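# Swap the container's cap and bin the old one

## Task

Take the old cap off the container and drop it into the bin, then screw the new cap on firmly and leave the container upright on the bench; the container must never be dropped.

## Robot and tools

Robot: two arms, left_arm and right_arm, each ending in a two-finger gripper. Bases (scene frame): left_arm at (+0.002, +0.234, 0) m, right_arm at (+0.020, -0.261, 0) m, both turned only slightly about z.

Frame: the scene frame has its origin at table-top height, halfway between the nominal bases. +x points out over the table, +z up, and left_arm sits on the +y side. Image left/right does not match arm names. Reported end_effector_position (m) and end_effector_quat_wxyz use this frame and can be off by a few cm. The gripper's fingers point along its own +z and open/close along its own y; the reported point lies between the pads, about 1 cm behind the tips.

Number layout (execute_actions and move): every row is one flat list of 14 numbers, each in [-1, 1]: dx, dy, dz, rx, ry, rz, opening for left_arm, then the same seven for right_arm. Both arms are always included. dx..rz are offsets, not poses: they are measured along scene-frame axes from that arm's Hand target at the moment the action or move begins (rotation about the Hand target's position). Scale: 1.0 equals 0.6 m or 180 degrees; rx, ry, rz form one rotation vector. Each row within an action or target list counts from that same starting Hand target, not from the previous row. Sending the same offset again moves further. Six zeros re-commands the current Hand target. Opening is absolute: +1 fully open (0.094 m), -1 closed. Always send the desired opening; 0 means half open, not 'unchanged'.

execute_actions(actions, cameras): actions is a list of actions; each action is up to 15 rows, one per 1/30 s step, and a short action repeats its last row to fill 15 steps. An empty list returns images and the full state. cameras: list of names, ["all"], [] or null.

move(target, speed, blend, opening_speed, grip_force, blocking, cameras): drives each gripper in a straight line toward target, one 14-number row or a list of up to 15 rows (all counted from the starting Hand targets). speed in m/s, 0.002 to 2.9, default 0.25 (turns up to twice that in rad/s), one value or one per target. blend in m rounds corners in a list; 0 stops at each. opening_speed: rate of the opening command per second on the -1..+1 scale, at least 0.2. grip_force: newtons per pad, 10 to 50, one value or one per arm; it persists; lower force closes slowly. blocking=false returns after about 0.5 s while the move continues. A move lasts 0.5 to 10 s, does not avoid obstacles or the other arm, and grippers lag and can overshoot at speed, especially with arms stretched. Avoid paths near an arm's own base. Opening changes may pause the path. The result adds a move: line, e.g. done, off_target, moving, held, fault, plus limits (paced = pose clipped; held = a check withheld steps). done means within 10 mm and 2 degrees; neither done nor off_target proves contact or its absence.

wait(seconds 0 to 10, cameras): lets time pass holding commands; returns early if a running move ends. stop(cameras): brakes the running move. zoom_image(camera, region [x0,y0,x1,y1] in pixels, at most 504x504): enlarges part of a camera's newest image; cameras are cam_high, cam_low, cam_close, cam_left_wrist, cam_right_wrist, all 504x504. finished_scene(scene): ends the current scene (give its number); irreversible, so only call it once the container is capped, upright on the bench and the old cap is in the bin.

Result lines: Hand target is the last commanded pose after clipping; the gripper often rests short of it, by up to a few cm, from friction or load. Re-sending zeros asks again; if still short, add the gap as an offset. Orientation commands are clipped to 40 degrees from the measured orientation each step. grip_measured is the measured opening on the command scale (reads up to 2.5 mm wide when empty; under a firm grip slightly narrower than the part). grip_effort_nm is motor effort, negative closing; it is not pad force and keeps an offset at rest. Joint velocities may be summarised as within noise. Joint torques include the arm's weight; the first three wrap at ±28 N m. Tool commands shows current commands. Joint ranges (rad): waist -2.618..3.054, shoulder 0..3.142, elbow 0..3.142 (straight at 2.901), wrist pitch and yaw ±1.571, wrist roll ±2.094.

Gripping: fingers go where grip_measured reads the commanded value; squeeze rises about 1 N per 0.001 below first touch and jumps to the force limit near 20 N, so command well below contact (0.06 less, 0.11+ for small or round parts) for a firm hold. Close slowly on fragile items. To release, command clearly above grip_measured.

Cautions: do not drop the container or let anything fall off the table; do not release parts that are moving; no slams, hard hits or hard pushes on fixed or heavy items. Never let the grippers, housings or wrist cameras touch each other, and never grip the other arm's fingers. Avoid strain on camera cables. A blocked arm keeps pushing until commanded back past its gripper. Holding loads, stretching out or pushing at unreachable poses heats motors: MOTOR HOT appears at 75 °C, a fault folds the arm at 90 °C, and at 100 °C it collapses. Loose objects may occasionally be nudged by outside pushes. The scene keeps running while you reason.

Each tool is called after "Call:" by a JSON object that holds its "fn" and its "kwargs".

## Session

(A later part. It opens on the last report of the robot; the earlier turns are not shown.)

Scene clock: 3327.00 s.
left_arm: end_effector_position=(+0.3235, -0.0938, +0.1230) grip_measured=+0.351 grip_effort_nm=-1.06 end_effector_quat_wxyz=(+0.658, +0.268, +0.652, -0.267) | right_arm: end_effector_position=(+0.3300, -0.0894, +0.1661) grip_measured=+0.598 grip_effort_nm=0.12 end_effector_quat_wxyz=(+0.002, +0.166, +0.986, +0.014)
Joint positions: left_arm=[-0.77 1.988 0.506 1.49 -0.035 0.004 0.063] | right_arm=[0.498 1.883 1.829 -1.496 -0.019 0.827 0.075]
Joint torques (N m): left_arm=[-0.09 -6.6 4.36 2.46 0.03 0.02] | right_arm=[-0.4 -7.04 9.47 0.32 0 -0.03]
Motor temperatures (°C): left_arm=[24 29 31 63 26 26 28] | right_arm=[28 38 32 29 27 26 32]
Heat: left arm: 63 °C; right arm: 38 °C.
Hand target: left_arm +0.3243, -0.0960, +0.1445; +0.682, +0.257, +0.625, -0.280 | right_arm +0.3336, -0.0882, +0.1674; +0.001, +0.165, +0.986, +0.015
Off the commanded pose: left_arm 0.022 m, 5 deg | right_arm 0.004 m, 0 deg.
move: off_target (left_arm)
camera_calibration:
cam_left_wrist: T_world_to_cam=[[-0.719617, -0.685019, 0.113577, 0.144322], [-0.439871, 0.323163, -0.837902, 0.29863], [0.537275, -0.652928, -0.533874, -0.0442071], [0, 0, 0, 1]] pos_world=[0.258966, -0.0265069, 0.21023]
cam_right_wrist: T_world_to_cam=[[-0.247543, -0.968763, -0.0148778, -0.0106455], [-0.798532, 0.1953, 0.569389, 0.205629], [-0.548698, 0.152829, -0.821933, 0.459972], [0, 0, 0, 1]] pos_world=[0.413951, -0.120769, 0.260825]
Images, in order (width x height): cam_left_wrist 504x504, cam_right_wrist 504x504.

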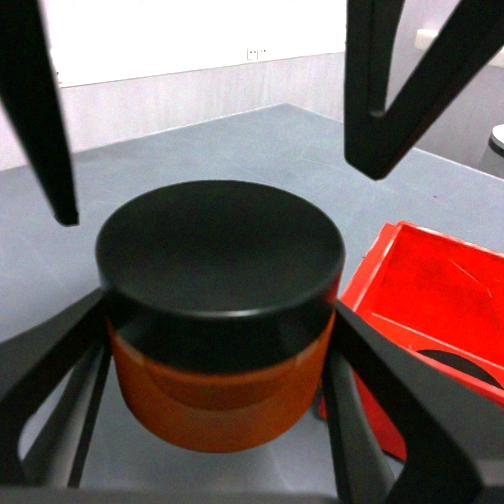

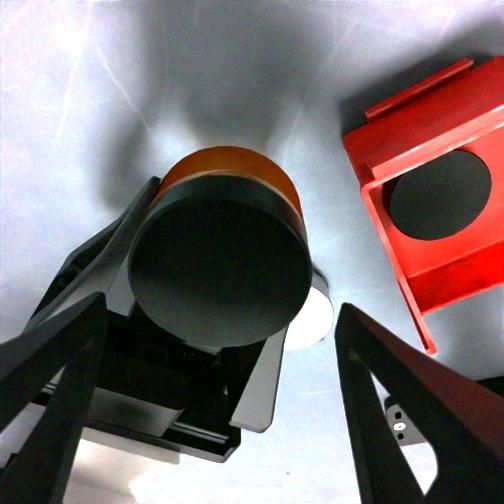

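Call:
{"fn": "move", "kwargs": {"target": [[0,0,0,0,0,0,0.2, 0,0,-0.040,0,0,0,0.6],[0,0,0,0,0,0,0.2, 0,0,-0.039,0,0,0,0.2],[0,0,0,0,0,0,0.2, 0,0,-0.055,0,0,0,0.2],[0,0,0,0,0,0,0.2, 0,0,-0.060,0,0,-0.24,0.2]], "speed": 0.2, "opening_speed": 1.0, "blend": [0,0,0.003,0]}}

Call:
{"fn": "move", "kwargs": {"target": [[0,0,0,0,0,0,0.2, 0,0,0.023,0,0,0,0.2],[0,0,0,0,0,0,0.2, 0,0,0.025,0,0,0,0.6],[0,0,0,0,0,0,0.2, 0,0,0.060,0,0,0,0.6],[0,0,0,0,0,0,0.2, 0,0,0.060,0,0,0.24,0.6]], "speed": 0.25, "opening_speed": 1.0}}

Call:
{"fn": "move", "kwargs": {"target": [[0,0,0,0,0,0,0.2, 0,0,-0.041,0,0,0,0.6],[0,0,0,0,0,0,0.2, 0,0,-0.040,0,0,0,0.2],[0,0,0,0,0,0,0.2, 0,0,-0.055,0,0,0,0.2],[0,0,0,0,0,0,0.2, 0,0,-0.061,0,0,-0.24,0.2]], "speed": 0.2, "opening_speed": 1.0, "blend": [0,0,0.003,0]}}

Call:
{"fn": "move", "kwargs": {"target": [[0,0,0,0,0,0,0.2, 0,0,0.024,0,0,0,0.2],[0,0,0,0,0,0,0.2, 0,0,0.026,0,0,0,0.6],[0,0,0,0,0,0,0.2, 0,0,0.061,0,0,0,0.6],[0,0,0,0,0,0,0.2, 0,0,0.061,0,0,0.24,0.6]], "speed": 0.25, "opening_speed": 1.0, "cameras": ["cam_left_wrist","cam_right_wrist"]}}

Call:
{"fn": "zoom_image", "kwargs": {"camera": "cam_left_wrist", "region": [80, 280, 360, 460]}}

Scene clock: 3355.10 s.
left_arm: end_effector_position=(+0.3234, -0.0936, +0.1110) grip_measured=+0.351 grip_effort_nm=-1.06 end_effector_quat_wxyz=(+0.642, +0.274, +0.667, -0.260) | right_arm: end_effector_position=(+0.3334, -0.0879, +0.1335) grip_measured=+0.345 grip_effort_nm=-1.02 end_effector_quat_wxyz=(-0.003, +0.513, +0.858, +0.013)
Joint positions: left_arm=[-0.77 1.988 0.506 1.441 -0.035 0.004 0.063] | right_arm=[0.498 1.883 1.699 -1.367 -0.018 1.57 0.063]
Joint torques (N m): left_arm=[-0.1 -6.79 4.16 2.93 0.04 0.01] | right_arm=[0.64 -9.42 5.11 0.66 0.1 0.16]
Motor temperatures (°C): left_arm=[24 29 31 63 26 26 28] | right_arm=[28 38 32 29 27 26 32]
Heat: left arm: 63 °C; right arm: 38 °C.
Hand target: left_arm +0.3243, -0.0960, +0.1445; +0.682, +0.257, +0.625, -0.280 | right_arm +0.3336, -0.0882, +0.1313; +0.007, +0.517, +0.856, +0.014
Off the commanded pose: left_arm 0.034 m, 7 deg | right_arm 0.002 m, 1 deg.
move: off_target (left_arm)

Scene clock: 3360.17 s.
left_arm: end_effector_position=(+0.3235, -0.0938, +0.1230) grip_measured=+0.351 grip_effort_nm=-1.06 end_effector_quat_wxyz=(+0.657, +0.268, +0.652, -0.267) | right_arm: end_effector_position=(+0.3301, -0.0894, +0.1661) grip_measured=+0.598 grip_effort_nm=0.12 end_effector_quat_wxyz=(+0.003, +0.166, +0.986, +0.014)
Joint positions: left_arm=[-0.77 1.988 0.506 1.49 -0.035 0.004 0.063] | right_arm=[0.498 1.883 1.829 -1.496 -0.019 0.827 0.075]
Joint torques (N m): left_arm=[-0.08 -6.6 4.34 2.46 0.03 0.01] | right_arm=[-0.64 -7.12 9.65 0.35 0.01 -0.04]
Motor temperatures (°C): left_arm=[24 29 31 63 26 26 28] | right_arm=[28 38 32 29 27 26 32]
Heat: left arm: 63 °C; right arm: 38 °C.
Hand target: left_arm +0.3243, -0.0960, +0.1445; +0.682, +0.257, +0.625, -0.280 | right_arm +0.3337, -0.0881, +0.1674; +0.001, +0.165, +0.986, +0.016
Off the commanded pose: left_arm 0.022 m, 5 deg | right_arm 0.004 m, 0 deg.
move: off_target (left_arm)

Scene clock: 3364.63 s.
left_arm: end_effector_position=(+0.3234, -0.0936, +0.1109) grip_measured=+0.351 grip_effort_nm=-1.06 end_effector_quat_wxyz=(+0.642, +0.276, +0.667, -0.259) | right_arm: end_effector_position=(+0.3334, -0.0880, +0.1329) grip_measured=+0.346 grip_effort_nm=-1.02 end_effector_quat_wxyz=(-0.002, +0.512, +0.859, +0.013)
Joint positions: left_arm=[-0.77 1.988 0.506 1.441 -0.035 0.007 0.063] | right_arm=[0.498 1.883 1.697 -1.365 -0.017 1.569 0.063]
Joint torques (N m): left_arm=[-0.1 -6.82 4.16 2.93 0.03 -0.02] | right_arm=[0.7 -9.21 5.09 0.67 0.13 0.13]
Motor temperatures (°C): left_arm=[24 29 31 63 26 26 28] | right_arm=[28 38 32 29 27 26 32]
Heat: left arm: 63 °C; right arm: 38 °C.
Hand target: left_arm +0.3243, -0.0960, +0.1445; +0.682, +0.257, +0.625, -0.280 | right_arm +0.3336, -0.0881, +0.1308; +0.006, +0.517, +0.856, +0.014
Off the commanded pose: left_arm 0.034 m, 7 deg | right_arm 0.002 m, 1 deg.
move: off_target (left_arm)

Scene clock: 3369.70 s.
left_arm: end_effector_position=(+0.3235, -0.0938, +0.1230) grip_measured=+0.351 grip_effort_nm=-1.06 end_effector_quat_wxyz=(+0.658, +0.268, +0.651, -0.266) | right_arm: end_effector_position=(+0.3300, -0.0894, +0.1661) grip_measured=+0.598 grip_effort_nm=0.12 end_effector_quat_wxyz=(+0.002, +0.166, +0.986, +0.014)
Joint positions: left_arm=[-0.77 1.988 0.506 1.49 -0.035 0.007 0.063] | right_arm=[0.498 1.883 1.829 -1.496 -0.019 0.827 0.075]
Joint torques (N m): left_arm=[-0.08 -6.6 4.36 2.46 0.03 -0.02] | right_arm=[-0.46 -7.16 9.59 0.35 -0.04 -0.04]
Motor temperatures (°C): left_arm=[24 29 31 63 26 26 28] | right_arm=[28 38 32 29 27 26 32]
Heat: left arm: 63 °C; right arm: 38 °C.
Hand target: left_arm +0.3244, -0.0960, +0.1445; +0.682, +0.257, +0.625, -0.280 | right_arm +0.3336, -0.0881, +0.1674; +0.001, +0.165, +0.986, +0.015
Off the commanded pose: left_arm 0.022 m, 5 deg | right_arm 0.004 m, 0 deg.
move: off_target (left_arm)
camera_calibration:
cam_left_wrist: T_world_to_cam=[[-0.719826, -0.685226, 0.110976, 0.144707], [-0.438363, 0.324768, -0.838071, 0.298337], [0.538227, -0.651913, -0.534154, -0.0444452], [0, 0, 0, 1]] pos_world=[0.258865, -0.0267079, 0.210229]
cam_right_wrist: T_world_to_cam=[[-0.247543, -0.968763, -0.0148778, -0.0106455], [-0.798532, 0.1953, 0.569389, 0.205629], [-0.548698, 0.152829, -0.821933, 0.459972], [0, 0, 0, 1]] pos_world=[0.413951, -0.120769, 0.260825]
Images, in order (width x height): cam_left_wrist 504x504, cam_right_wrist 504x504.

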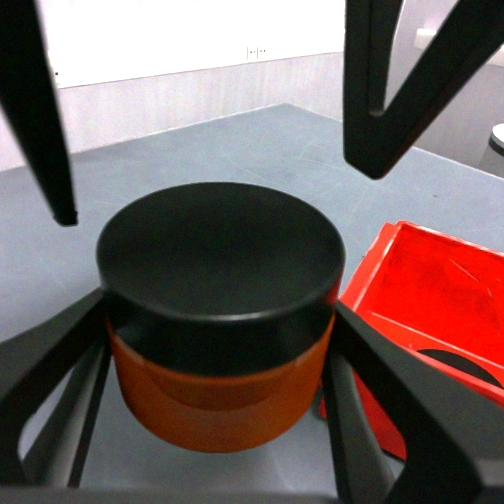

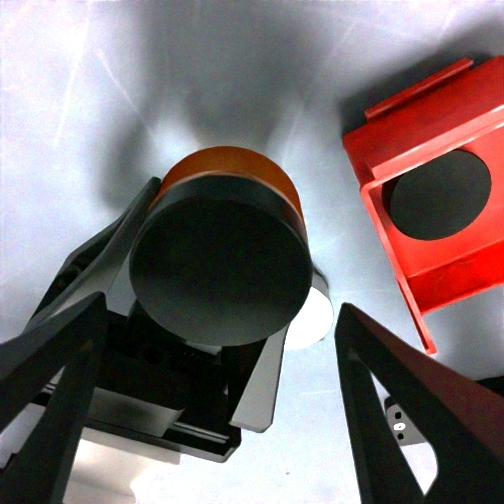

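Scaled by 1.800 from the camera's 504x504 image, which has a finer 720x720 frame.

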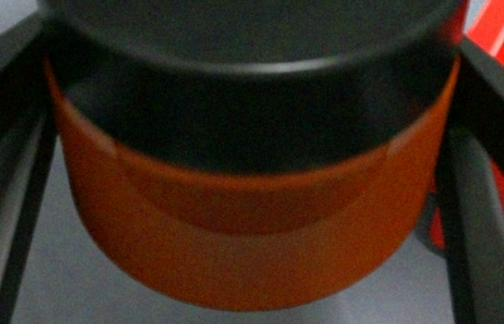

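Call:
{"fn": "move", "kwargs": {"target": [[0,0,0,0,0,0,0.2, 0,0,-0.042,0,0,0,0.6],[0,0,0,0,0,0,0.2, 0,0,-0.041,0,0,0,0.2],[0,0,0,0,0,0,0.2, 0,0,-0.054,0,0,0,0.2],[0,0,0,0,0,0,0.2, 0,0,-0.060,0,0,-0.24,0.2]], "speed": 0.2, "opening_speed": 1.0, "blend": [0,0,0.003,0]}}

Call:
{"fn": "move", "kwargs": {"target": [[0,0,0,0,0,0,0.2, 0,0,0.023,0,0,0,0.2],[0,0,0,0,0,0,0.2, 0,0,0.025,0,0,0,0.6],[0,0,0,0,0,0,0.2, 0,0,0.060,0,0,0,0.6],[0,0,0,0,0,0,0.2, 0,0,0.060,0,0,0.24,0.6]], "speed": 0.25, "opening_speed": 1.0}}

Call:
{"fn": "move", "kwargs": {"target": [[0,0,0,0,0,0,0.2, 0,0,-0.043,0,0,0,0.6],[0,0,0,0,0,0,0.2, 0,0,-0.042,0,0,0,0.2],[0,0,0,0,0,0,0.2, 0,0,-0.054,0,0,0,0.2],[0,0,0,0,0,0,0.2, 0,0,-0.061,0,0,-0.24,0.2]], "speed": 0.2, "opening_speed": 1.0, "blend": [0,0,0.003,0]}}

Call:
{"fn": "move", "kwargs": {"target": [[0,0,0,0,0,0,0.2, 0,0,0.024,0,0,0,0.2],[0,0,0,0,0,0,0.2, 0,0,0.026,0,0,0,0.6],[0,0,0,0,0,0,0.2, 0,0,0.061,0,0,0,0.6],[0,0,0,0,0,0,0.2, 0,0,0.061,0,0,0.24,0.6]], "speed": 0.25, "opening_speed": 1.0, "cameras": ["cam_left_wrist","cam_right_wrist"]}}

Call:
{"fn": "zoom_image", "kwargs": {"camera": "cam_left_wrist", "region": [80, 280, 360, 460]}}

Scene clock: 3414.63 s.
left_arm: end_effector_position=(+0.3184, -0.0986, +0.1133) grip_measured=+0.344 grip_effort_nm=-1.06 end_effector_quat_wxyz=(+0.637, +0.279, +0.662, -0.280) | right_arm: end_effector_position=(+0.3242, -0.0888, +0.1329) grip_measured=+0.346 grip_effort_nm=-1.02 end_effector_quat_wxyz=(-0.012, +0.467, +0.884, +0.000)
Joint positions: left_arm=[-0.77 1.988 0.506 1.451 0.003 -0.015 0.063] | right_arm=[0.507 1.883 1.697 -1.398 -0.021 1.473 0.063]
Joint torques (N m): left_arm=[-0.14 -6.86 4.18 2.83 -0.34 0.2] | right_arm=[-0.54 -9.14 5.61 0.85 0.11 1.09]
Motor temperatures (°C): left_arm=[24 29 31 62 26 26 28] | right_arm=[28 38 32 29 27 26 32]
Heat: left arm: 62 °C; right arm: 38 °C.
Hand target: left_arm +0.3244, -0.0960, +0.1445; +0.682, +0.256, +0.625, -0.280 | right_arm +0.3337, -0.0882, +0.1314; +0.007, +0.517, +0.856, +0.014
Off the commanded pose: left_arm 0.032 m, 7 deg | right_arm 0.010 m, 7 deg.
move: off_target (left_arm, right_arm)

Scene clock: 3419.83 s.
left_arm: end_effector_position=(+0.3223, -0.0951, +0.1230) grip_measured=+0.343 grip_effort_nm=-1.06 end_effector_quat_wxyz=(+0.655, +0.268, +0.652, -0.273) | right_arm: end_effector_position=(+0.3297, -0.0887, +0.1661) grip_measured=+0.598 grip_effort_nm=0.12 end_effector_quat_wxyz=(+0.002, +0.165, +0.986, +0.014)
Joint positions: left_arm=[-0.77 1.988 0.506 1.49 -0.026 -0.005 0.063] | right_arm=[0.501 1.883 1.829 -1.496 -0.019 0.827 0.075]
Joint torques (N m): left_arm=[-0.1 -6.6 4.37 2.46 -0.07 0.11] | right_arm=[-0.58 -7.04 9.57 0.35 -0.02 -0.05]
Motor temperatures (°C): left_arm=[24 29 31 62 26 26 28] | right_arm=[28 38 33 29 27 26 32]
Heat: left arm: 62 °C; right arm: 38 °C.
Hand target: left_arm +0.3243, -0.0960, +0.1445; +0.682, +0.257, +0.625, -0.280 | right_arm +0.3336, -0.0881, +0.1673; +0.001, +0.165, +0.986, +0.015
Off the commanded pose: left_arm 0.022 m, 5 deg | right_arm 0.004 m, 0 deg.
move: off_target (left_arm); target 2's new opening was sent with right_arm's hand 0.016 m and 7 deg from that target

Scene clock: 3424.30 s.
left_arm: end_effector_position=(+0.3235, -0.0931, +0.1054) grip_measured=+0.343 grip_effort_nm=-1.06 end_effector_quat_wxyz=(+0.634, +0.274, +0.676, -0.259) | right_arm: end_effector_position=(+0.3239, -0.0783, +0.1335) grip_measured=+0.202 grip_effort_nm=-0.09 end_effector_quat_wxyz=(-0.025, +0.507, +0.862, +0.018)
Joint positions: left_arm=[-0.77 1.988 0.506 1.419 -0.038 -0.005 0.063] | right_arm=[0.513 1.883 1.698 -1.38 -0.062 1.57 0.056]
Joint torques (N m): left_arm=[-0.12 -6.95 4.07 3.14 0.05 0.12] | right_arm=[-0.8 -9.39 5.12 0.78 0.51 0.17]
Motor temperatures (°C): left_arm=[24 29 31 62 26 26 28] | right_arm=[28 38 32 29 27 26 32]
Heat: left arm: 62 °C; right arm: 38 °C.
Hand target: left_arm +0.3243, -0.0960, +0.1445; +0.682, +0.257, +0.625, -0.280 | right_arm +0.3336, -0.0881, +0.1308; +0.006, +0.517, +0.856, +0.014
Off the commanded pose: left_arm 0.039 m, 9 deg | right_arm 0.014 m, 4 deg.
move: off_target (left_arm, right_arm)

Scene clock: 3429.20 s.
left_arm: end_effector_position=(+0.3241, -0.0932, +0.1230) grip_measured=+0.343 grip_effort_nm=-1.06 end_effector_quat_wxyz=(+0.657, +0.263, +0.654, -0.269) | right_arm: end_effector_position=(+0.3292, -0.0878, +0.1662) grip_measured=+0.598 grip_effort_nm=0.12 end_effector_quat_wxyz=(+0.001, +0.165, +0.986, +0.016)
Joint positions: left_arm=[-0.77 1.988 0.506 1.49 -0.04 -0.005 0.063] | right_arm=[0.501 1.883 1.829 -1.496 -0.024 0.827 0.075]
Joint torques (N m): left_arm=[-0.1 -6.61 4.36 2.46 0.07 0.12] | right_arm=[-0.61 -7.12 9.76 0.33 0.01 -0.03]
Motor temperatures (°C): left_arm=[24 29 31 63 26 26 28] | right_arm=[28 38 33 29 27 26 31]
Heat: left arm: 63 °C; right arm: 38 °C.
Hand target: left_arm +0.3244, -0.0960, +0.1445; +0.682, +0.257, +0.625, -0.280 | right_arm +0.3337, -0.0880, +0.1674; +0.001, +0.165, +0.986, +0.016
Off the commanded pose: left_arm 0.022 m, 5 deg | right_arm 0.005 m, 0 deg.
move: off_target (left_arm); target 2's new opening was sent with right_arm's hand 0.015 m and 4 deg from that target
camera_calibration:
cam_left_wrist: T_world_to_cam=[[-0.715787, -0.687452, 0.122715, 0.142541], [-0.446694, 0.315669, -0.837149, 0.300193], [0.536762, -0.654036, -0.533032, -0.0442399], [0, 0, 0, 1]] pos_world=[0.25987, -0.0257058, 0.210233]
cam_right_wrist: T_world_to_cam=[[-0.244888, -0.969371, -0.0187056, -0.00952487], [-0.797886, 0.190531, 0.571905, 0.203554], [-0.550824, 0.154978, -0.820107, 0.459825], [0, 0, 0, 1]] pos_world=[0.413363, -0.119279, 0.260514]
Images, in order (width x height): cam_left_wrist 504x504, cam_right_wrist 504x504.

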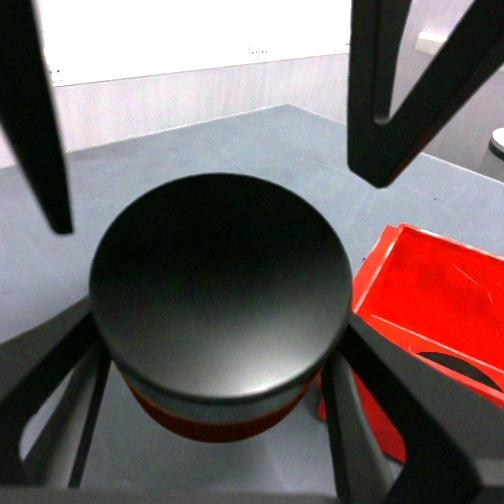

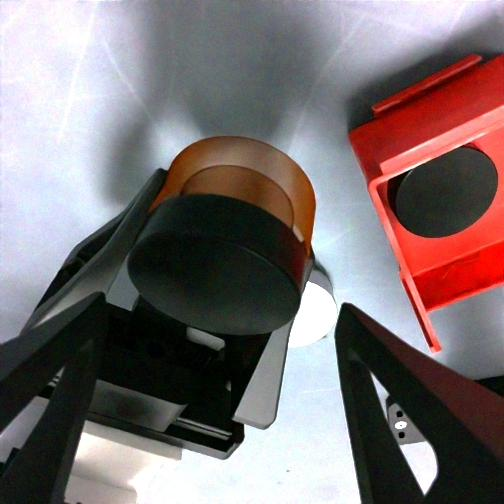

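Scaled by 1.800 from the camera's 504x504 image, which has a finer 720x720 frame.

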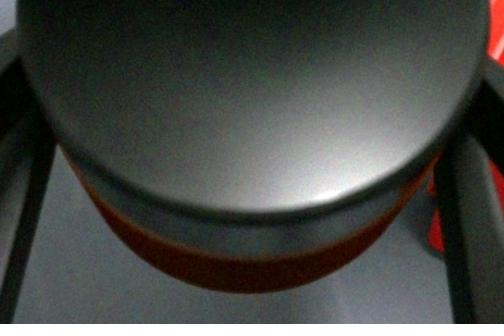

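Call:
{"fn": "wait", "kwargs": {"seconds": 0.1, "cameras": ["cam_close","cam_low","cam_high"]}}

Call:
{"fn": "zoom_image", "kwargs": {"camera": "cam_close", "region": [20, 130, 200, 310]}}

Call:
{"fn": "zoom_image", "kwargs": {"camera": "cam_low", "region": [150, 100, 350, 300]}}

Scene clock: 3456.93 s.
left_arm: end_effector_position=(+0.3241, -0.0932, +0.1230) grip_measured=+0.343 grip_effort_nm=-1.06 end_effector_quat_wxyz=(+0.657, +0.263, +0.654, -0.269) | right_arm: end_effector_position=(+0.3292, -0.0878, +0.1662) grip_measured=+0.598 grip_effort_nm=0.12 end_effector_quat_wxyz=(+0.001, +0.165, +0.986, +0.016)
Joint positions: left_arm=[-0.77 1.988 0.506 1.49 -0.04 -0.005 0.063] | right_arm=[0.501 1.883 1.829 -1.496 -0.024 0.827 0.075]
Joint torques (N m): left_arm=[-0.12 -6.6 4.37 2.47 0.08 0.12] | right_arm=[-0.72 -7.05 9.62 0.33 0.03 -0.04]
Motor temperatures (°C): left_arm=[24 29 31 62 26 26 28] | right_arm=[28 38 33 29 27 26 31]
Heat: left arm: 62 °C; right arm: 38 °C.
Hand target: left_arm +0.3244, -0.0960, +0.1445; +0.682, +0.257, +0.625, -0.280 | right_arm +0.3336, -0.0881, +0.1674; +0.001, +0.165, +0.986, +0.015
Tool commands: left_gripper/opening=+0.2 right_gripper/opening=+0.6
Off the commanded pose: left_arm 0.022 m, 5 deg | right_arm 0.005 m, 0 deg.
wait: 0.10 s; at rest from the start
Images, in order (width x height): cam_high 504x504, cam_low 504x504, cam_close 504x504.

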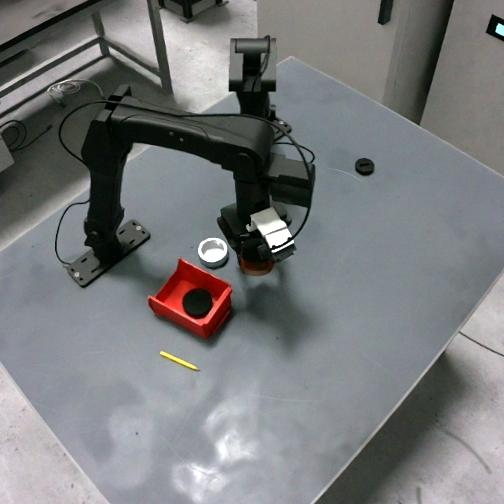

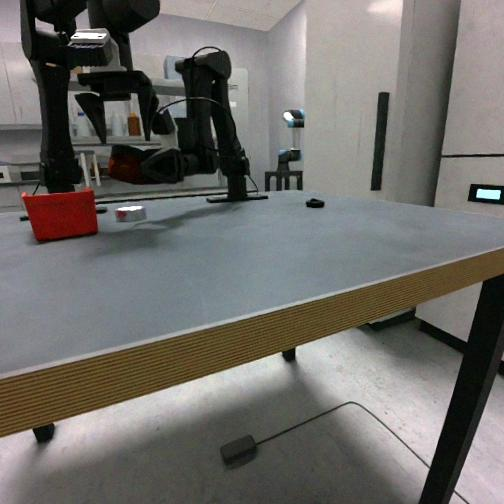

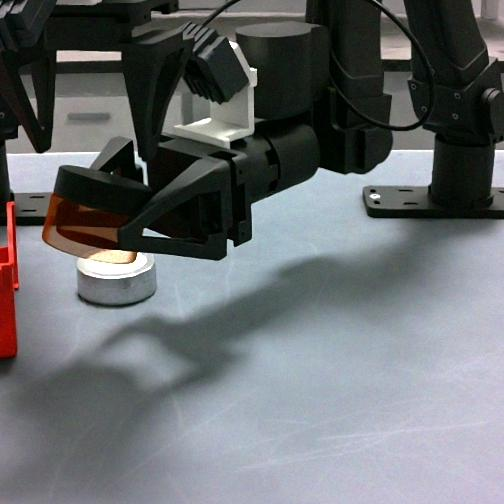

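Scaled by 2.800 from the camera's 504x504 image, which has a finer 720x720 frame.

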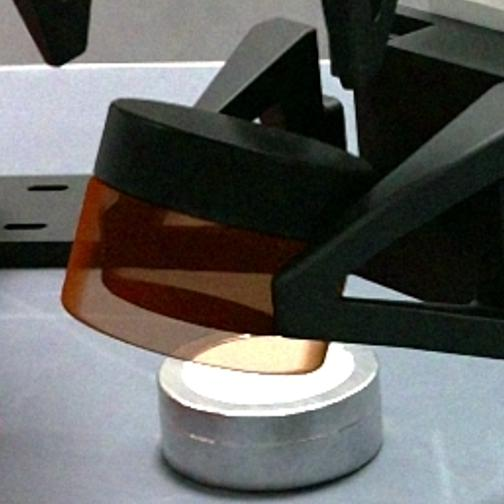

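Scaled by 2.520 from the camera's 504x504 image, which has a finer 720x720 frame.

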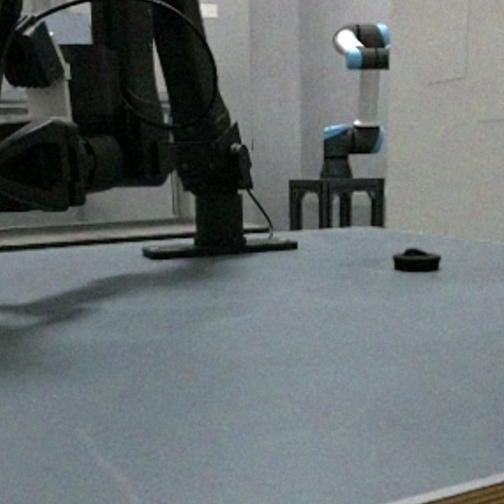

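Call:
{"fn": "move", "kwargs": {"target": [0,0,0,0.0819,0.0831,0,0.2, 0.0,-0.008,0.014,0,0,0,0.65], "speed": 0.1, "cameras": ["cam_close","cam_left_wrist","cam_right_wrist"]}}

Scene clock: 3508.57 s.
left_arm: end_effector_position=(+0.3165, -0.0858, +0.1059) grip_measured=+0.343 grip_effort_nm=-1.06 end_effector_quat_wxyz=(+0.519, +0.315, +0.767, -0.207) | right_arm: end_effector_position=(+0.3295, -0.0925, +0.1741) grip_measured=+0.648 grip_effort_nm=0.12 end_effector_quat_wxyz=(+0.000, +0.165, +0.986, +0.016)
Joint positions: left_arm=[-0.77 1.652 0.606 0.662 -0.038 -0.005 0.063] | right_arm=[0.489 1.883 1.861 -1.53 -0.024 0.815 0.077]
Joint torques (N m): left_arm=[-0.02 -8.39 8.03 2.13 0.07 -0.02] | right_arm=[-0.8 -7.34 9.5 0.35 -0.02 -0.06]
Motor temperatures (°C): left_arm=[24 29 31 61 26 26 28] | right_arm=[28 37 33 28 27 26 31]
Heat: left arm: 61 °C; right arm: 37 °C.
Hand target: left_arm +0.3243, -0.0960, +0.1444; +0.556, +0.303, +0.739, -0.228 | right_arm +0.3337, -0.0928, +0.1758; +0.001, +0.165, +0.986, +0.016
Off the commanded pose: left_arm 0.041 m, 6 deg | right_arm 0.004 m, 0 deg.
move: off_target (left_arm)
camera_calibration:
cam_left_wrist: T_world_to_cam=[[-0.685245, -0.719607, 0.112272, 0.13294], [-0.638012, 0.518763, -0.569057, 0.329648], [0.351255, -0.461575, -0.814597, 0.0606034], [0, 0, 0, 1]] pos_world=[0.280129, -0.0473719, 0.222031]
cam_right_wrist: T_world_to_cam=[[-0.244536, -0.969483, -0.0174809, -0.014224], [-0.797225, 0.190759, 0.572751, 0.199819], [-0.551938, 0.153994, -0.819543, 0.467345], [0, 0, 0, 1]] pos_world=[0.413768, -0.123876, 0.268314]
Images, in order (width x height): cam_close 504x504, cam_left_wrist 504x504, cam_right_wrist 504x504.

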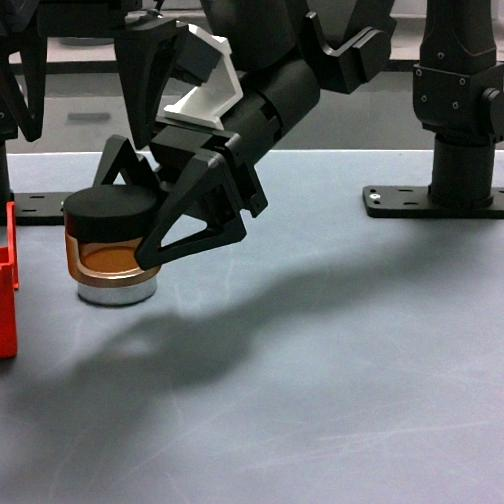

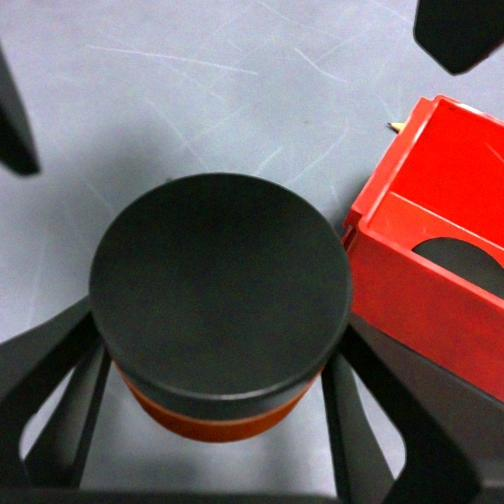

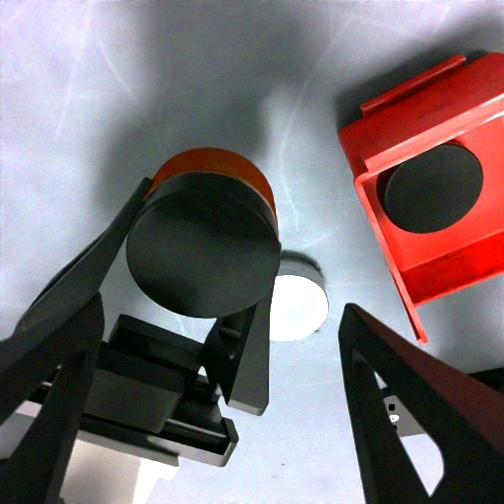

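Call:
{"fn": "zoom_image", "kwargs": {"camera": "cam_close", "region": [20, 160, 200, 320]}}

Call:
{"fn": "zoom_image", "kwargs": {"camera": "cam_right_wrist", "region": [80, 120, 330, 370]}}

Scaled by 2.800 from the camera's 504x504 image, which has a finer 720x720 frame.

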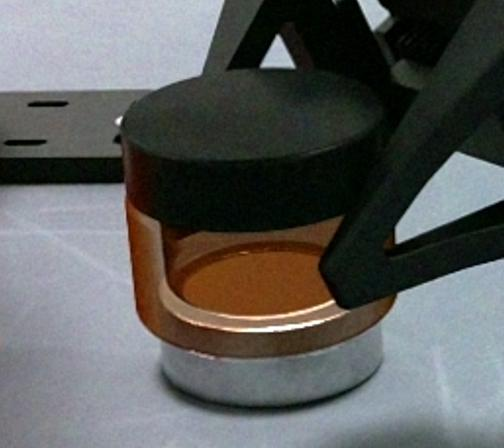

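Scaled by 2.016 from the camera's 504x504 image, which has a finer 720x720 frame.

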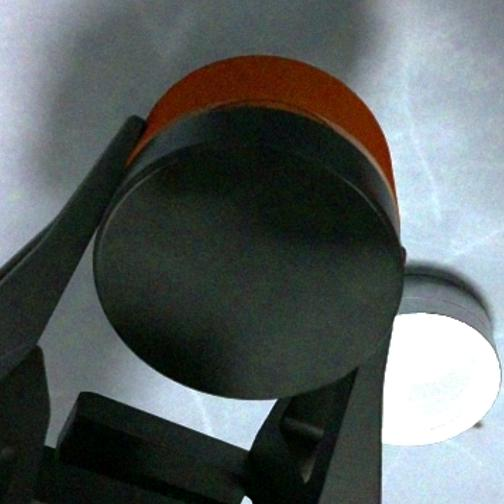

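Call:
{"fn": "zoom_image", "kwargs": {"camera": "cam_close", "region": [55, 175, 175, 295]}}

Call:
{"fn": "zoom_image", "kwargs": {"camera": "cam_left_wrist", "region": [80, 340, 360, 460]}}

Scaled by 4.200 from the camera's 504x504 image, which has a finer 720x720 frame.

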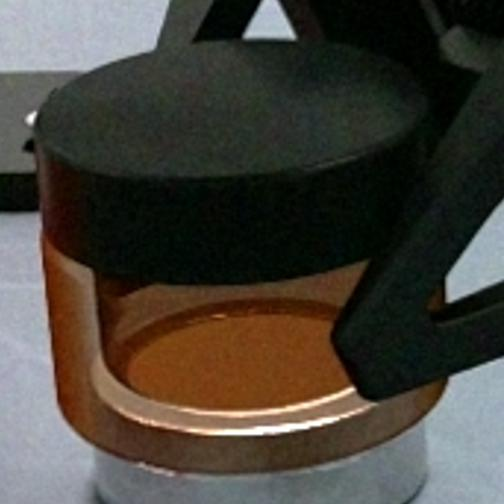

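Scaled by 1.800 from the camera's 504x504 image, which has a finer 720x720 frame.

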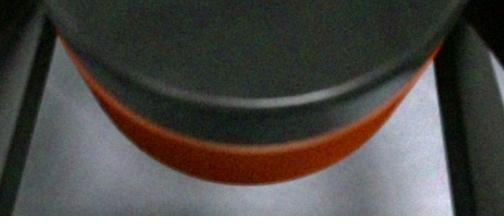

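Call:
{"fn": "move", "kwargs": {"target": [0,0,-0.09,0,0,0,0.2, 0,0,0,0,0,0,0.65], "speed": 0.08, "cameras": ["cam_close","cam_left_wrist","cam_low"]}}

Scene clock: 3770.40 s.
left_arm: end_effector_position=(+0.3222, -0.0918, +0.0810) grip_measured=+0.343 grip_effort_nm=-1.06 end_effector_quat_wxyz=(+0.540, +0.309, +0.753, -0.217) | right_arm: end_effector_position=(+0.3294, -0.0926, +0.1741) grip_measured=+0.648 grip_effort_nm=0.12 end_effector_quat_wxyz=(+0.000, +0.165, +0.986, +0.015)
Joint positions: left_arm=[-0.77 1.816 0.573 0.914 -0.038 -0.005 0.063] | right_arm=[0.489 1.883 1.861 -1.53 -0.024 0.815 0.077]
Joint torques (N m): left_arm=[-0.03 -5.34 4.68 2.36 0.06 -0.02] | right_arm=[-0.72 -7.16 9.44 0.33 0.02 -0.08]
Motor temperatures (°C): left_arm=[24 31 34 51 26 26 28] | right_arm=[28 37 36 28 27 26 30]
Heat: left arm: 51 °C; right arm: 37 °C.
Hand target: left_arm +0.3243, -0.0960, +0.0904; +0.556, +0.303, +0.739, -0.228 | right_arm +0.3336, -0.0929, +0.1758; +0.001, +0.165, +0.986, +0.015
Off the commanded pose: left_arm 0.011 m, 3 deg | right_arm 0.005 m, 0 deg.
move: off_target (left_arm)
camera_calibration:
cam_left_wrist: T_world_to_cam=[[-0.68949, -0.715132, 0.114843, 0.13695], [-0.615826, 0.495353, -0.612685, 0.316491], [0.381263, -0.493164, -0.781938, 0.0202585], [0, 0, 0, 1]] pos_world=[0.281605, -0.0488471, 0.194023]
Images, in order (width x height): cam_low 504x504, cam_close 504x504, cam_left_wrist 504x504.

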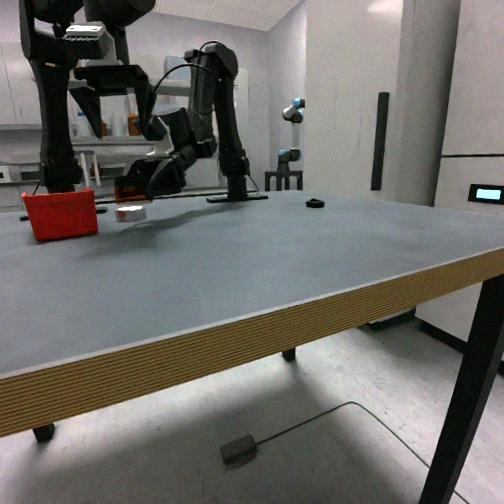

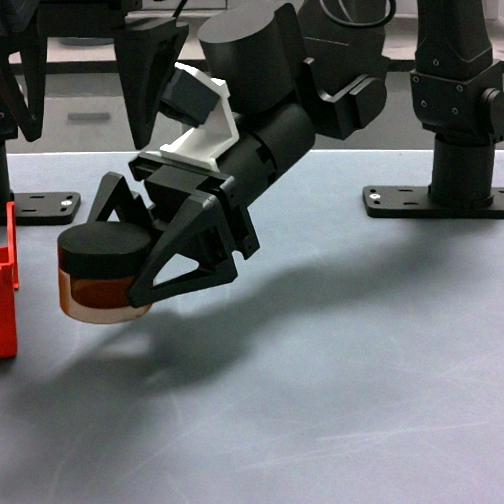

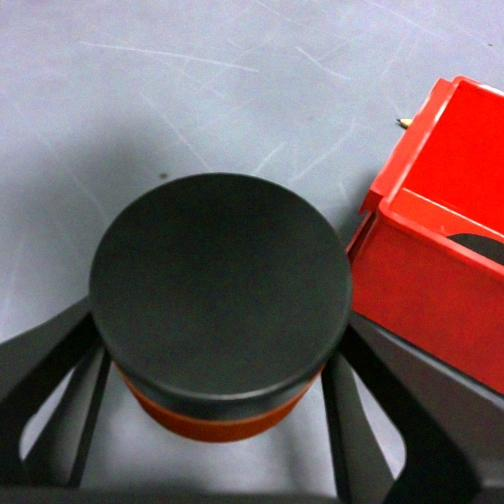

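Call:
{"fn": "move", "kwargs": {"target": [0,0,-0.065,0,0,0,0.2, 0,0,0,0,0,0,0.65], "speed": 0.06, "cameras": ["cam_close","cam_left_wrist"]}}

Scene clock: 3783.57 s.
left_arm: end_effector_position=(+0.3229, -0.0925, +0.0430) grip_measured=+0.343 grip_effort_nm=-1.06 end_effector_quat_wxyz=(+0.541, +0.309, +0.752, -0.217) | right_arm: end_effector_position=(+0.3294, -0.0926, +0.1741) grip_measured=+0.648 grip_effort_nm=0.12 end_effector_quat_wxyz=(+0.000, +0.165, +0.986, +0.015)
Joint positions: left_arm=[-0.77 1.999 0.556 1.116 -0.038 -0.005 0.063] | right_arm=[0.489 1.883 1.861 -1.53 -0.024 0.815 0.077]
Joint torques (N m): left_arm=[-0.03 -5.76 3.66 2.39 0.06 -0.03] | right_arm=[-0.69 -7.16 9.57 0.34 0.03 -0.07]
Heat: left arm: 51 °C; right arm: 36 °C.
Hand target: left_arm +0.3243, -0.0960, +0.0514; +0.556, +0.303, +0.739, -0.228 | right_arm +0.3336, -0.0929, +0.1758; +0.001, +0.165, +0.986, +0.015
Off the commanded pose: left_arm 0.009 m, 3 deg | right_arm 0.005 m, 0 deg.
move: off_target (left_arm)
camera_calibration:
cam_left_wrist: T_world_to_cam=[[-0.689706, -0.714917, 0.11489, 0.141308], [-0.61467, 0.494197, -0.614777, 0.293583], [0.382736, -0.494634, -0.780288, -0.0106771], [0, 0, 0, 1]] pos_world=[0.282004, -0.0493459, 0.155922]
Images, in order (width x height): cam_close 504x504, cam_left_wrist 504x504.

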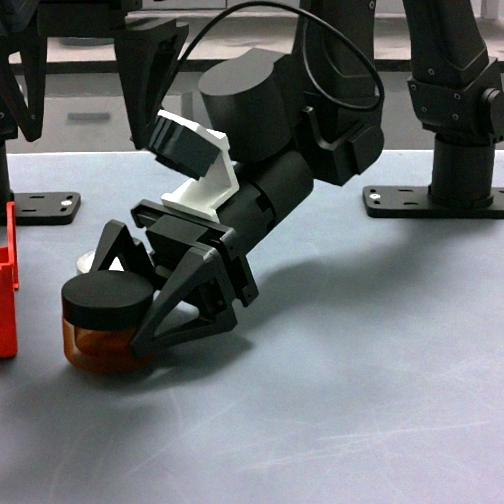

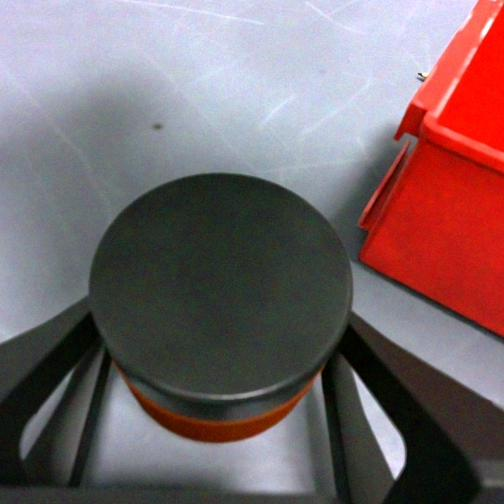

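Call:
{"fn": "zoom_image", "kwargs": {"camera": "cam_close", "region": [50, 230, 290, 400]}}

Call:
{"fn": "wait", "kwargs": {"seconds": 0.1, "cameras": ["cam_low","cam_high"]}}

Call:
{"fn": "zoom_image", "kwargs": {"camera": "cam_low", "region": [70, 120, 230, 260]}}

Scaled by 2.100 from the camera's 504x504 image, which has a finer 720x720 frame.

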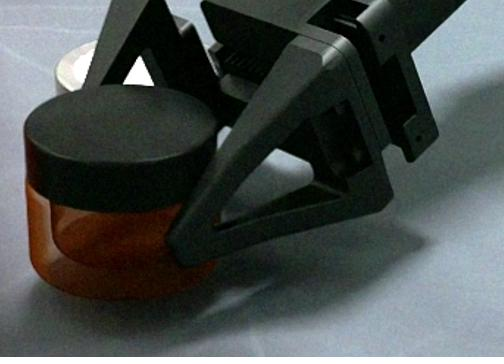

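Scene clock: 3795.23 s.
left_arm: end_effector_position=(+0.3229, -0.0925, +0.0431) grip_measured=+0.343 grip_effort_nm=-1.06 end_effector_quat_wxyz=(+0.541, +0.308, +0.752, -0.217) | right_arm: end_effector_position=(+0.3294, -0.0926, +0.1741) grip_measured=+0.648 grip_effort_nm=0.12 end_effector_quat_wxyz=(+0.000, +0.165, +0.986, +0.015)
Joint positions: left_arm=[-0.77 1.999 0.556 1.116 -0.038 -0.005 0.063] | right_arm=[0.489 1.883 1.861 -1.53 -0.024 0.815 0.077]
Joint torques (N m): left_arm=[-0.03 -5.76 3.69 2.37 0.06 -0.02] | right_arm=[-0.59 -7.3 9.65 0.34 0.02 -0.06]
Heat: left arm: 51 °C; right arm: 36 °C.
Hand target: left_arm +0.3243, -0.0960, +0.0514; +0.556, +0.303, +0.739, -0.228 | right_arm +0.3336, -0.0929, +0.1758; +0.001, +0.165, +0.986, +0.015
Tool commands: left_gripper/opening=+0.2 right_gripper/opening=+0.65
Off the commanded pose: left_arm 0.009 m, 3 deg | right_arm 0.005 m, 0 deg.
wait: 0.10 s; at rest from the start
Images, in order (width x height): cam_high 504x504, cam_low 504x504.

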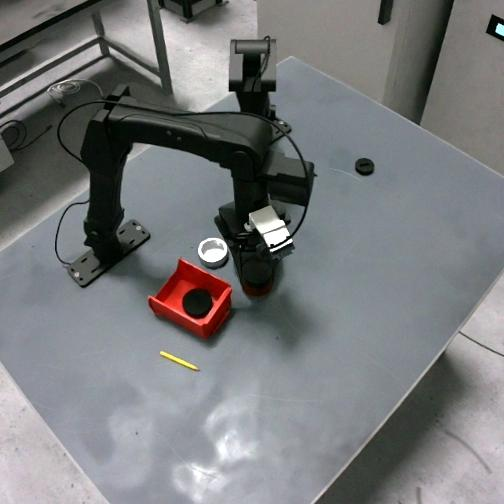

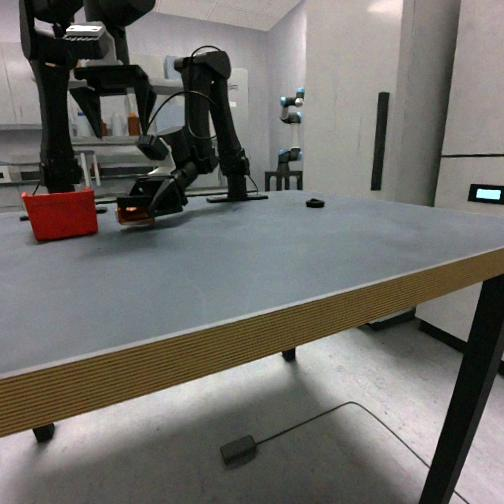

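Scaled by 3.150 from the camera's 504x504 image, which has a finer 720x720 frame.

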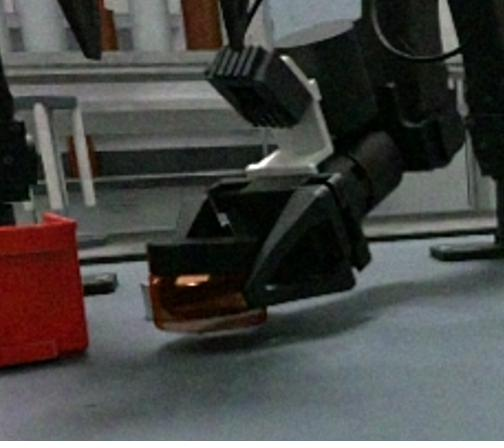

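Call:
{"fn": "move", "kwargs": {"target": [0,0,-0.03,0,0,0,0.2, 0,0,0,0,0,0,0.65], "speed": 0.03, "cameras": ["cam_close","cam_left_wrist","cam_low"]}}

Call:
{"fn": "zoom_image", "kwargs": {"camera": "cam_low", "region": [70, 120, 230, 260]}}

Scene clock: 3810.33 s.
left_arm: end_effector_position=(+0.3242, -0.0939, +0.0326) grip_measured=+0.343 grip_effort_nm=-1.06 end_effector_quat_wxyz=(+0.551, +0.305, +0.744, -0.222) | right_arm: end_effector_position=(+0.3294, -0.0926, +0.1741) grip_measured=+0.648 grip_effort_nm=0.12 end_effector_quat_wxyz=(+0.000, +0.165, +0.986, +0.015)
Joint positions: left_arm=[-0.77 2.085 0.556 1.23 -0.038 -0.005 0.063] | right_arm=[0.489 1.883 1.861 -1.53 -0.024 0.815 0.077]
Joint torques (N m): left_arm=[-0.05 -5.5 3.48 2.13 0.06 -0.02] | right_arm=[-0.73 -7.1 9.51 0.35 0.01 -0.01]
Heat: left arm: 51 °C; right arm: 36 °C.
Hand target: left_arm +0.3243, -0.0960, +0.0335; +0.556, +0.303, +0.739, -0.228 | right_arm +0.3336, -0.0929, +0.1758; +0.001, +0.165, +0.986, +0.015
Off the commanded pose: left_arm 0.002 m, 1 deg | right_arm 0.005 m, 0 deg.
move: done
camera_calibration:
cam_left_wrist: T_world_to_cam=[[-0.69203, -0.712469, 0.116112, 0.143389], [-0.602306, 0.481231, -0.636902, 0.28416], [0.397896, -0.51069, -0.762151, -0.0269181], [0, 0, 0, 1]] pos_world=[0.281092, -0.048333, 0.143817]
Images, in order (width x height): cam_low 504x504, cam_close 504x504, cam_left_wrist 504x504.

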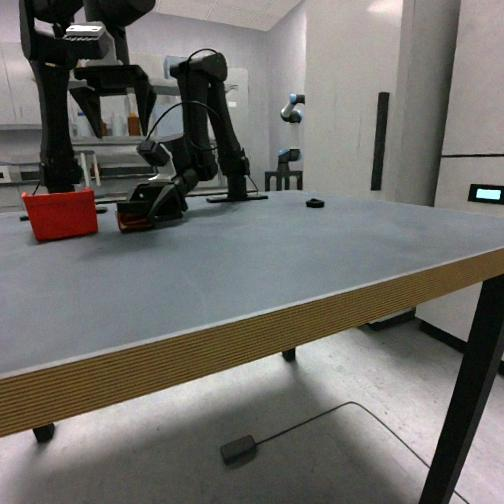

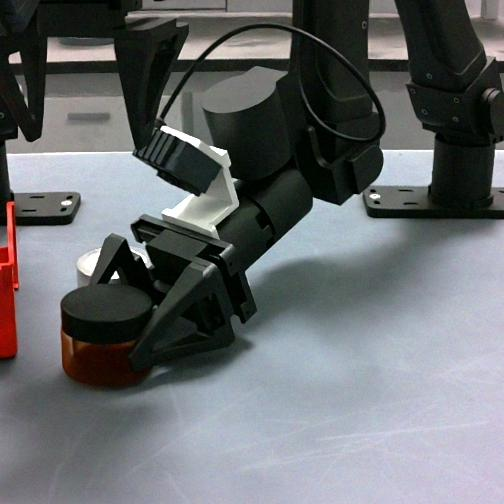

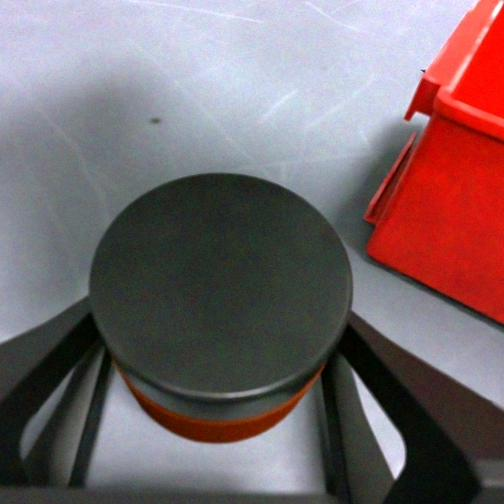

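Scaled by 3.150 from the camera's 504x504 image, which has a finer 720x720 frame.

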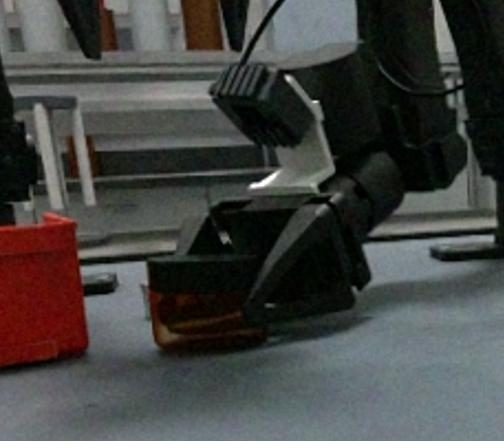

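Call:
{"fn": "move", "kwargs": {"target": [0,0,-0.017,0.0140,0.0142,0,0.2, 0,0,0,0,0,0,0.65], "speed": 0.03, "cameras": ["cam_close","cam_left_wrist","cam_low"]}}

Call:
{"fn": "zoom_image", "kwargs": {"camera": "cam_low", "region": [70, 120, 230, 260]}}

Call:
{"fn": "zoom_image", "kwargs": {"camera": "cam_close", "region": [40, 250, 270, 410]}}

Scene clock: 3827.70 s.
left_arm: end_effector_position=(+0.3243, -0.0940, +0.0308) grip_measured=+0.343 grip_effort_nm=-1.06 end_effector_quat_wxyz=(+0.548, +0.306, +0.747, -0.220) | right_arm: end_effector_position=(+0.3294, -0.0926, +0.1741) grip_measured=+0.648 grip_effort_nm=0.12 end_effector_quat_wxyz=(+0.000, +0.165, +0.986, +0.015)
Joint positions: left_arm=[-0.77 2.085 0.56 1.218 -0.038 -0.005 0.063] | right_arm=[0.489 1.883 1.861 -1.53 -0.024 0.815 0.077]
Joint torques (N m): left_arm=[-0.02 -6.67 4.57 1.34 0.07 -0.04] | right_arm=[-0.76 -7.24 9.58 0.33 0.01 -0.04]
Heat: left arm: 50 °C; right arm: 36 °C.
Hand target: left_arm +0.3243, -0.0960, +0.0233; +0.533, +0.310, +0.756, -0.219 | right_arm +0.3336, -0.0929, +0.1758; +0.001, +0.165, +0.986, +0.015
Off the commanded pose: left_arm 0.008 m, 2 deg | right_arm 0.005 m, 0 deg.
move: done
camera_calibration:
cam_left_wrist: T_world_to_cam=[[-0.691301, -0.713223, 0.11583, 0.14325], [-0.606177, 0.485202, -0.630181, 0.284581], [0.393259, -0.505858, -0.76776, -0.0263445], [0, 0, 0, 1]] pos_world=[0.281896, -0.0492369, 0.142519]
Images, in order (width x height): cam_low 504x504, cam_close 504x504, cam_left_wrist 504x504.

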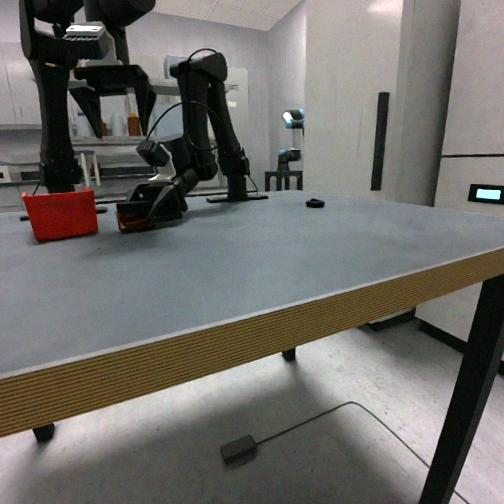

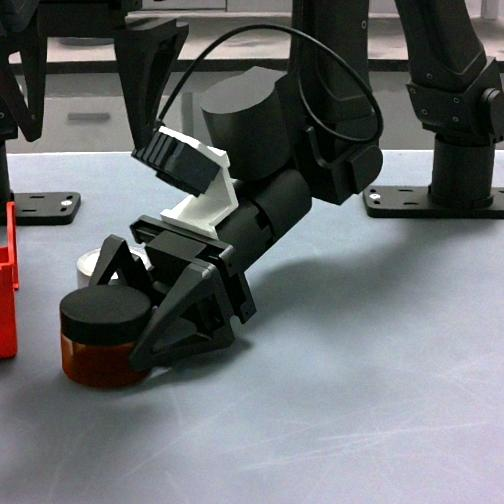

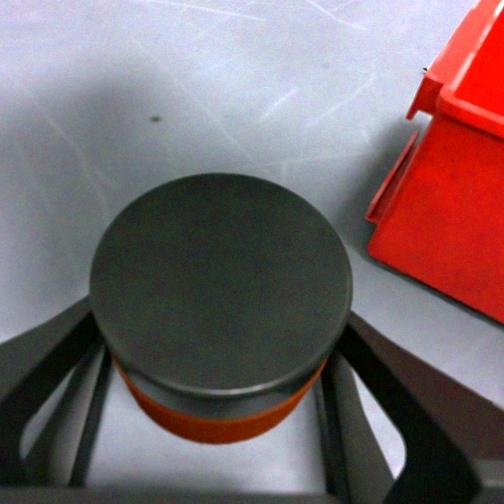

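Scaled by 3.150 from the camera's 504x504 image, which has a finer 720x720 frame.

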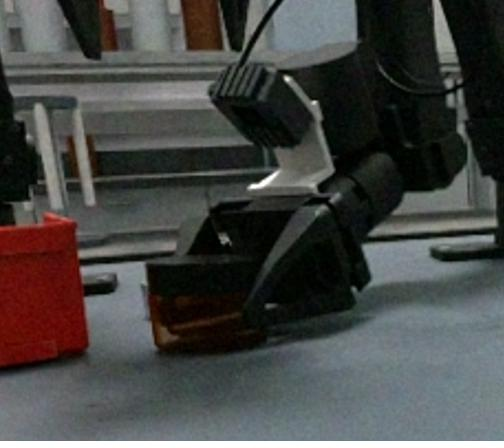

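Scaled by 2.191 from the camera's 504x504 image, which has a finer 720x720 frame.

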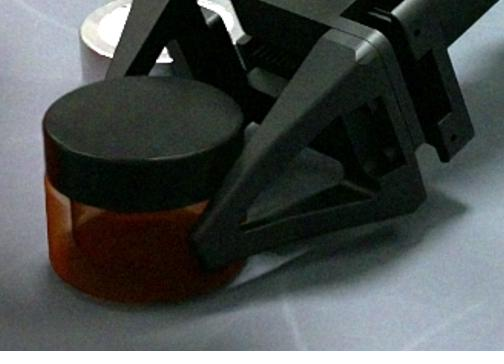

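Call:
{"fn": "move", "kwargs": {"target": [0,0,-0.012,0.0117,0.0119,0,0.2, 0,0,0,0,0,0,0.65], "speed": 0.03, "cameras": ["cam_close","cam_left_wrist"]}}

Call:
{"fn": "zoom_image", "kwargs": {"camera": "cam_close", "region": [40, 250, 270, 410]}}

Scene clock: 3841.57 s.
left_arm: end_effector_position=(+0.3264, -0.0962, +0.0291) grip_measured=+0.343 grip_effort_nm=-1.06 end_effector_quat_wxyz=(+0.541, +0.308, +0.752, -0.217) | right_arm: end_effector_position=(+0.3294, -0.0926, +0.1741) grip_measured=+0.648 grip_effort_nm=0.12 end_effector_quat_wxyz=(+0.000, +0.165, +0.986, +0.015)
Joint positions: left_arm=[-0.77 2.077 0.579 1.172 -0.038 -0.005 0.063] | right_arm=[0.489 1.883 1.861 -1.53 -0.024 0.815 0.077]
Joint torques (N m): left_arm=[-0.02 -7.34 4.51 1.01 0.07 -0.07] | right_arm=[-0.65 -7.15 9.51 0.36 0.03 -0.04]
Heat: left arm: 48 °C; right arm: 36 °C.
Hand target: left_arm +0.3244, -0.0960, +0.0162; +0.513, +0.316, +0.770, -0.211 | right_arm +0.3336, -0.0929, +0.1758; +0.001, +0.165, +0.986, +0.015
Off the commanded pose: left_arm 0.013 m, 4 deg | right_arm 0.005 m, 0 deg.
move: off_target (left_arm)
camera_calibration:
cam_left_wrist: T_world_to_cam=[[-0.689739, -0.714883, 0.114902, 0.142683], [-0.614495, 0.494017, -0.615096, 0.289003], [0.382958, -0.494863, -0.780035, -0.0248043], [0, 0, 0, 1]] pos_world=[0.285504, -0.0530457, 0.142022]
Images, in order (width x height): cam_close 504x504, cam_left_wrist 504x504.

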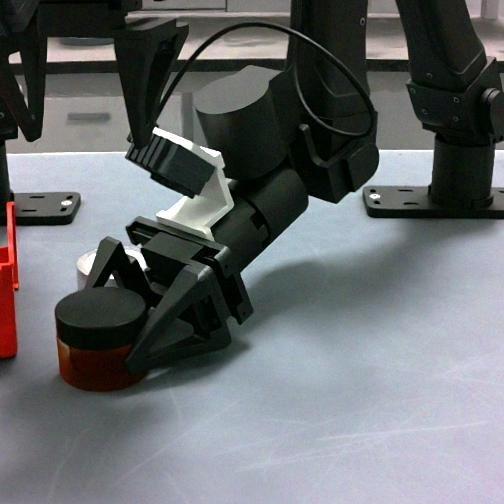

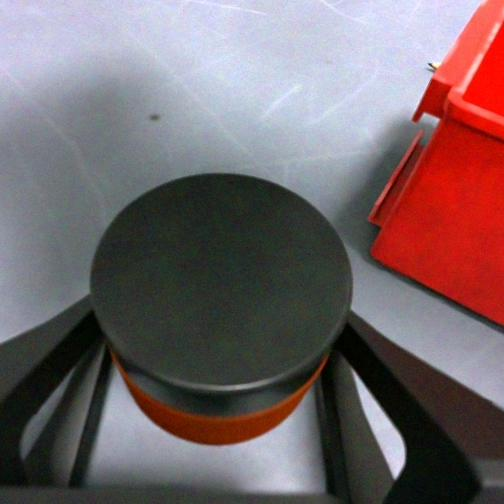

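Scaled by 2.191 from the camera's 504x504 image, which has a finer 720x720 frame.

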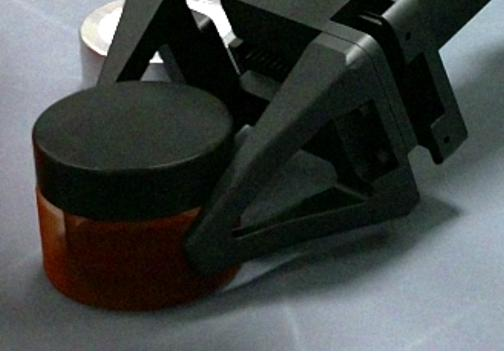

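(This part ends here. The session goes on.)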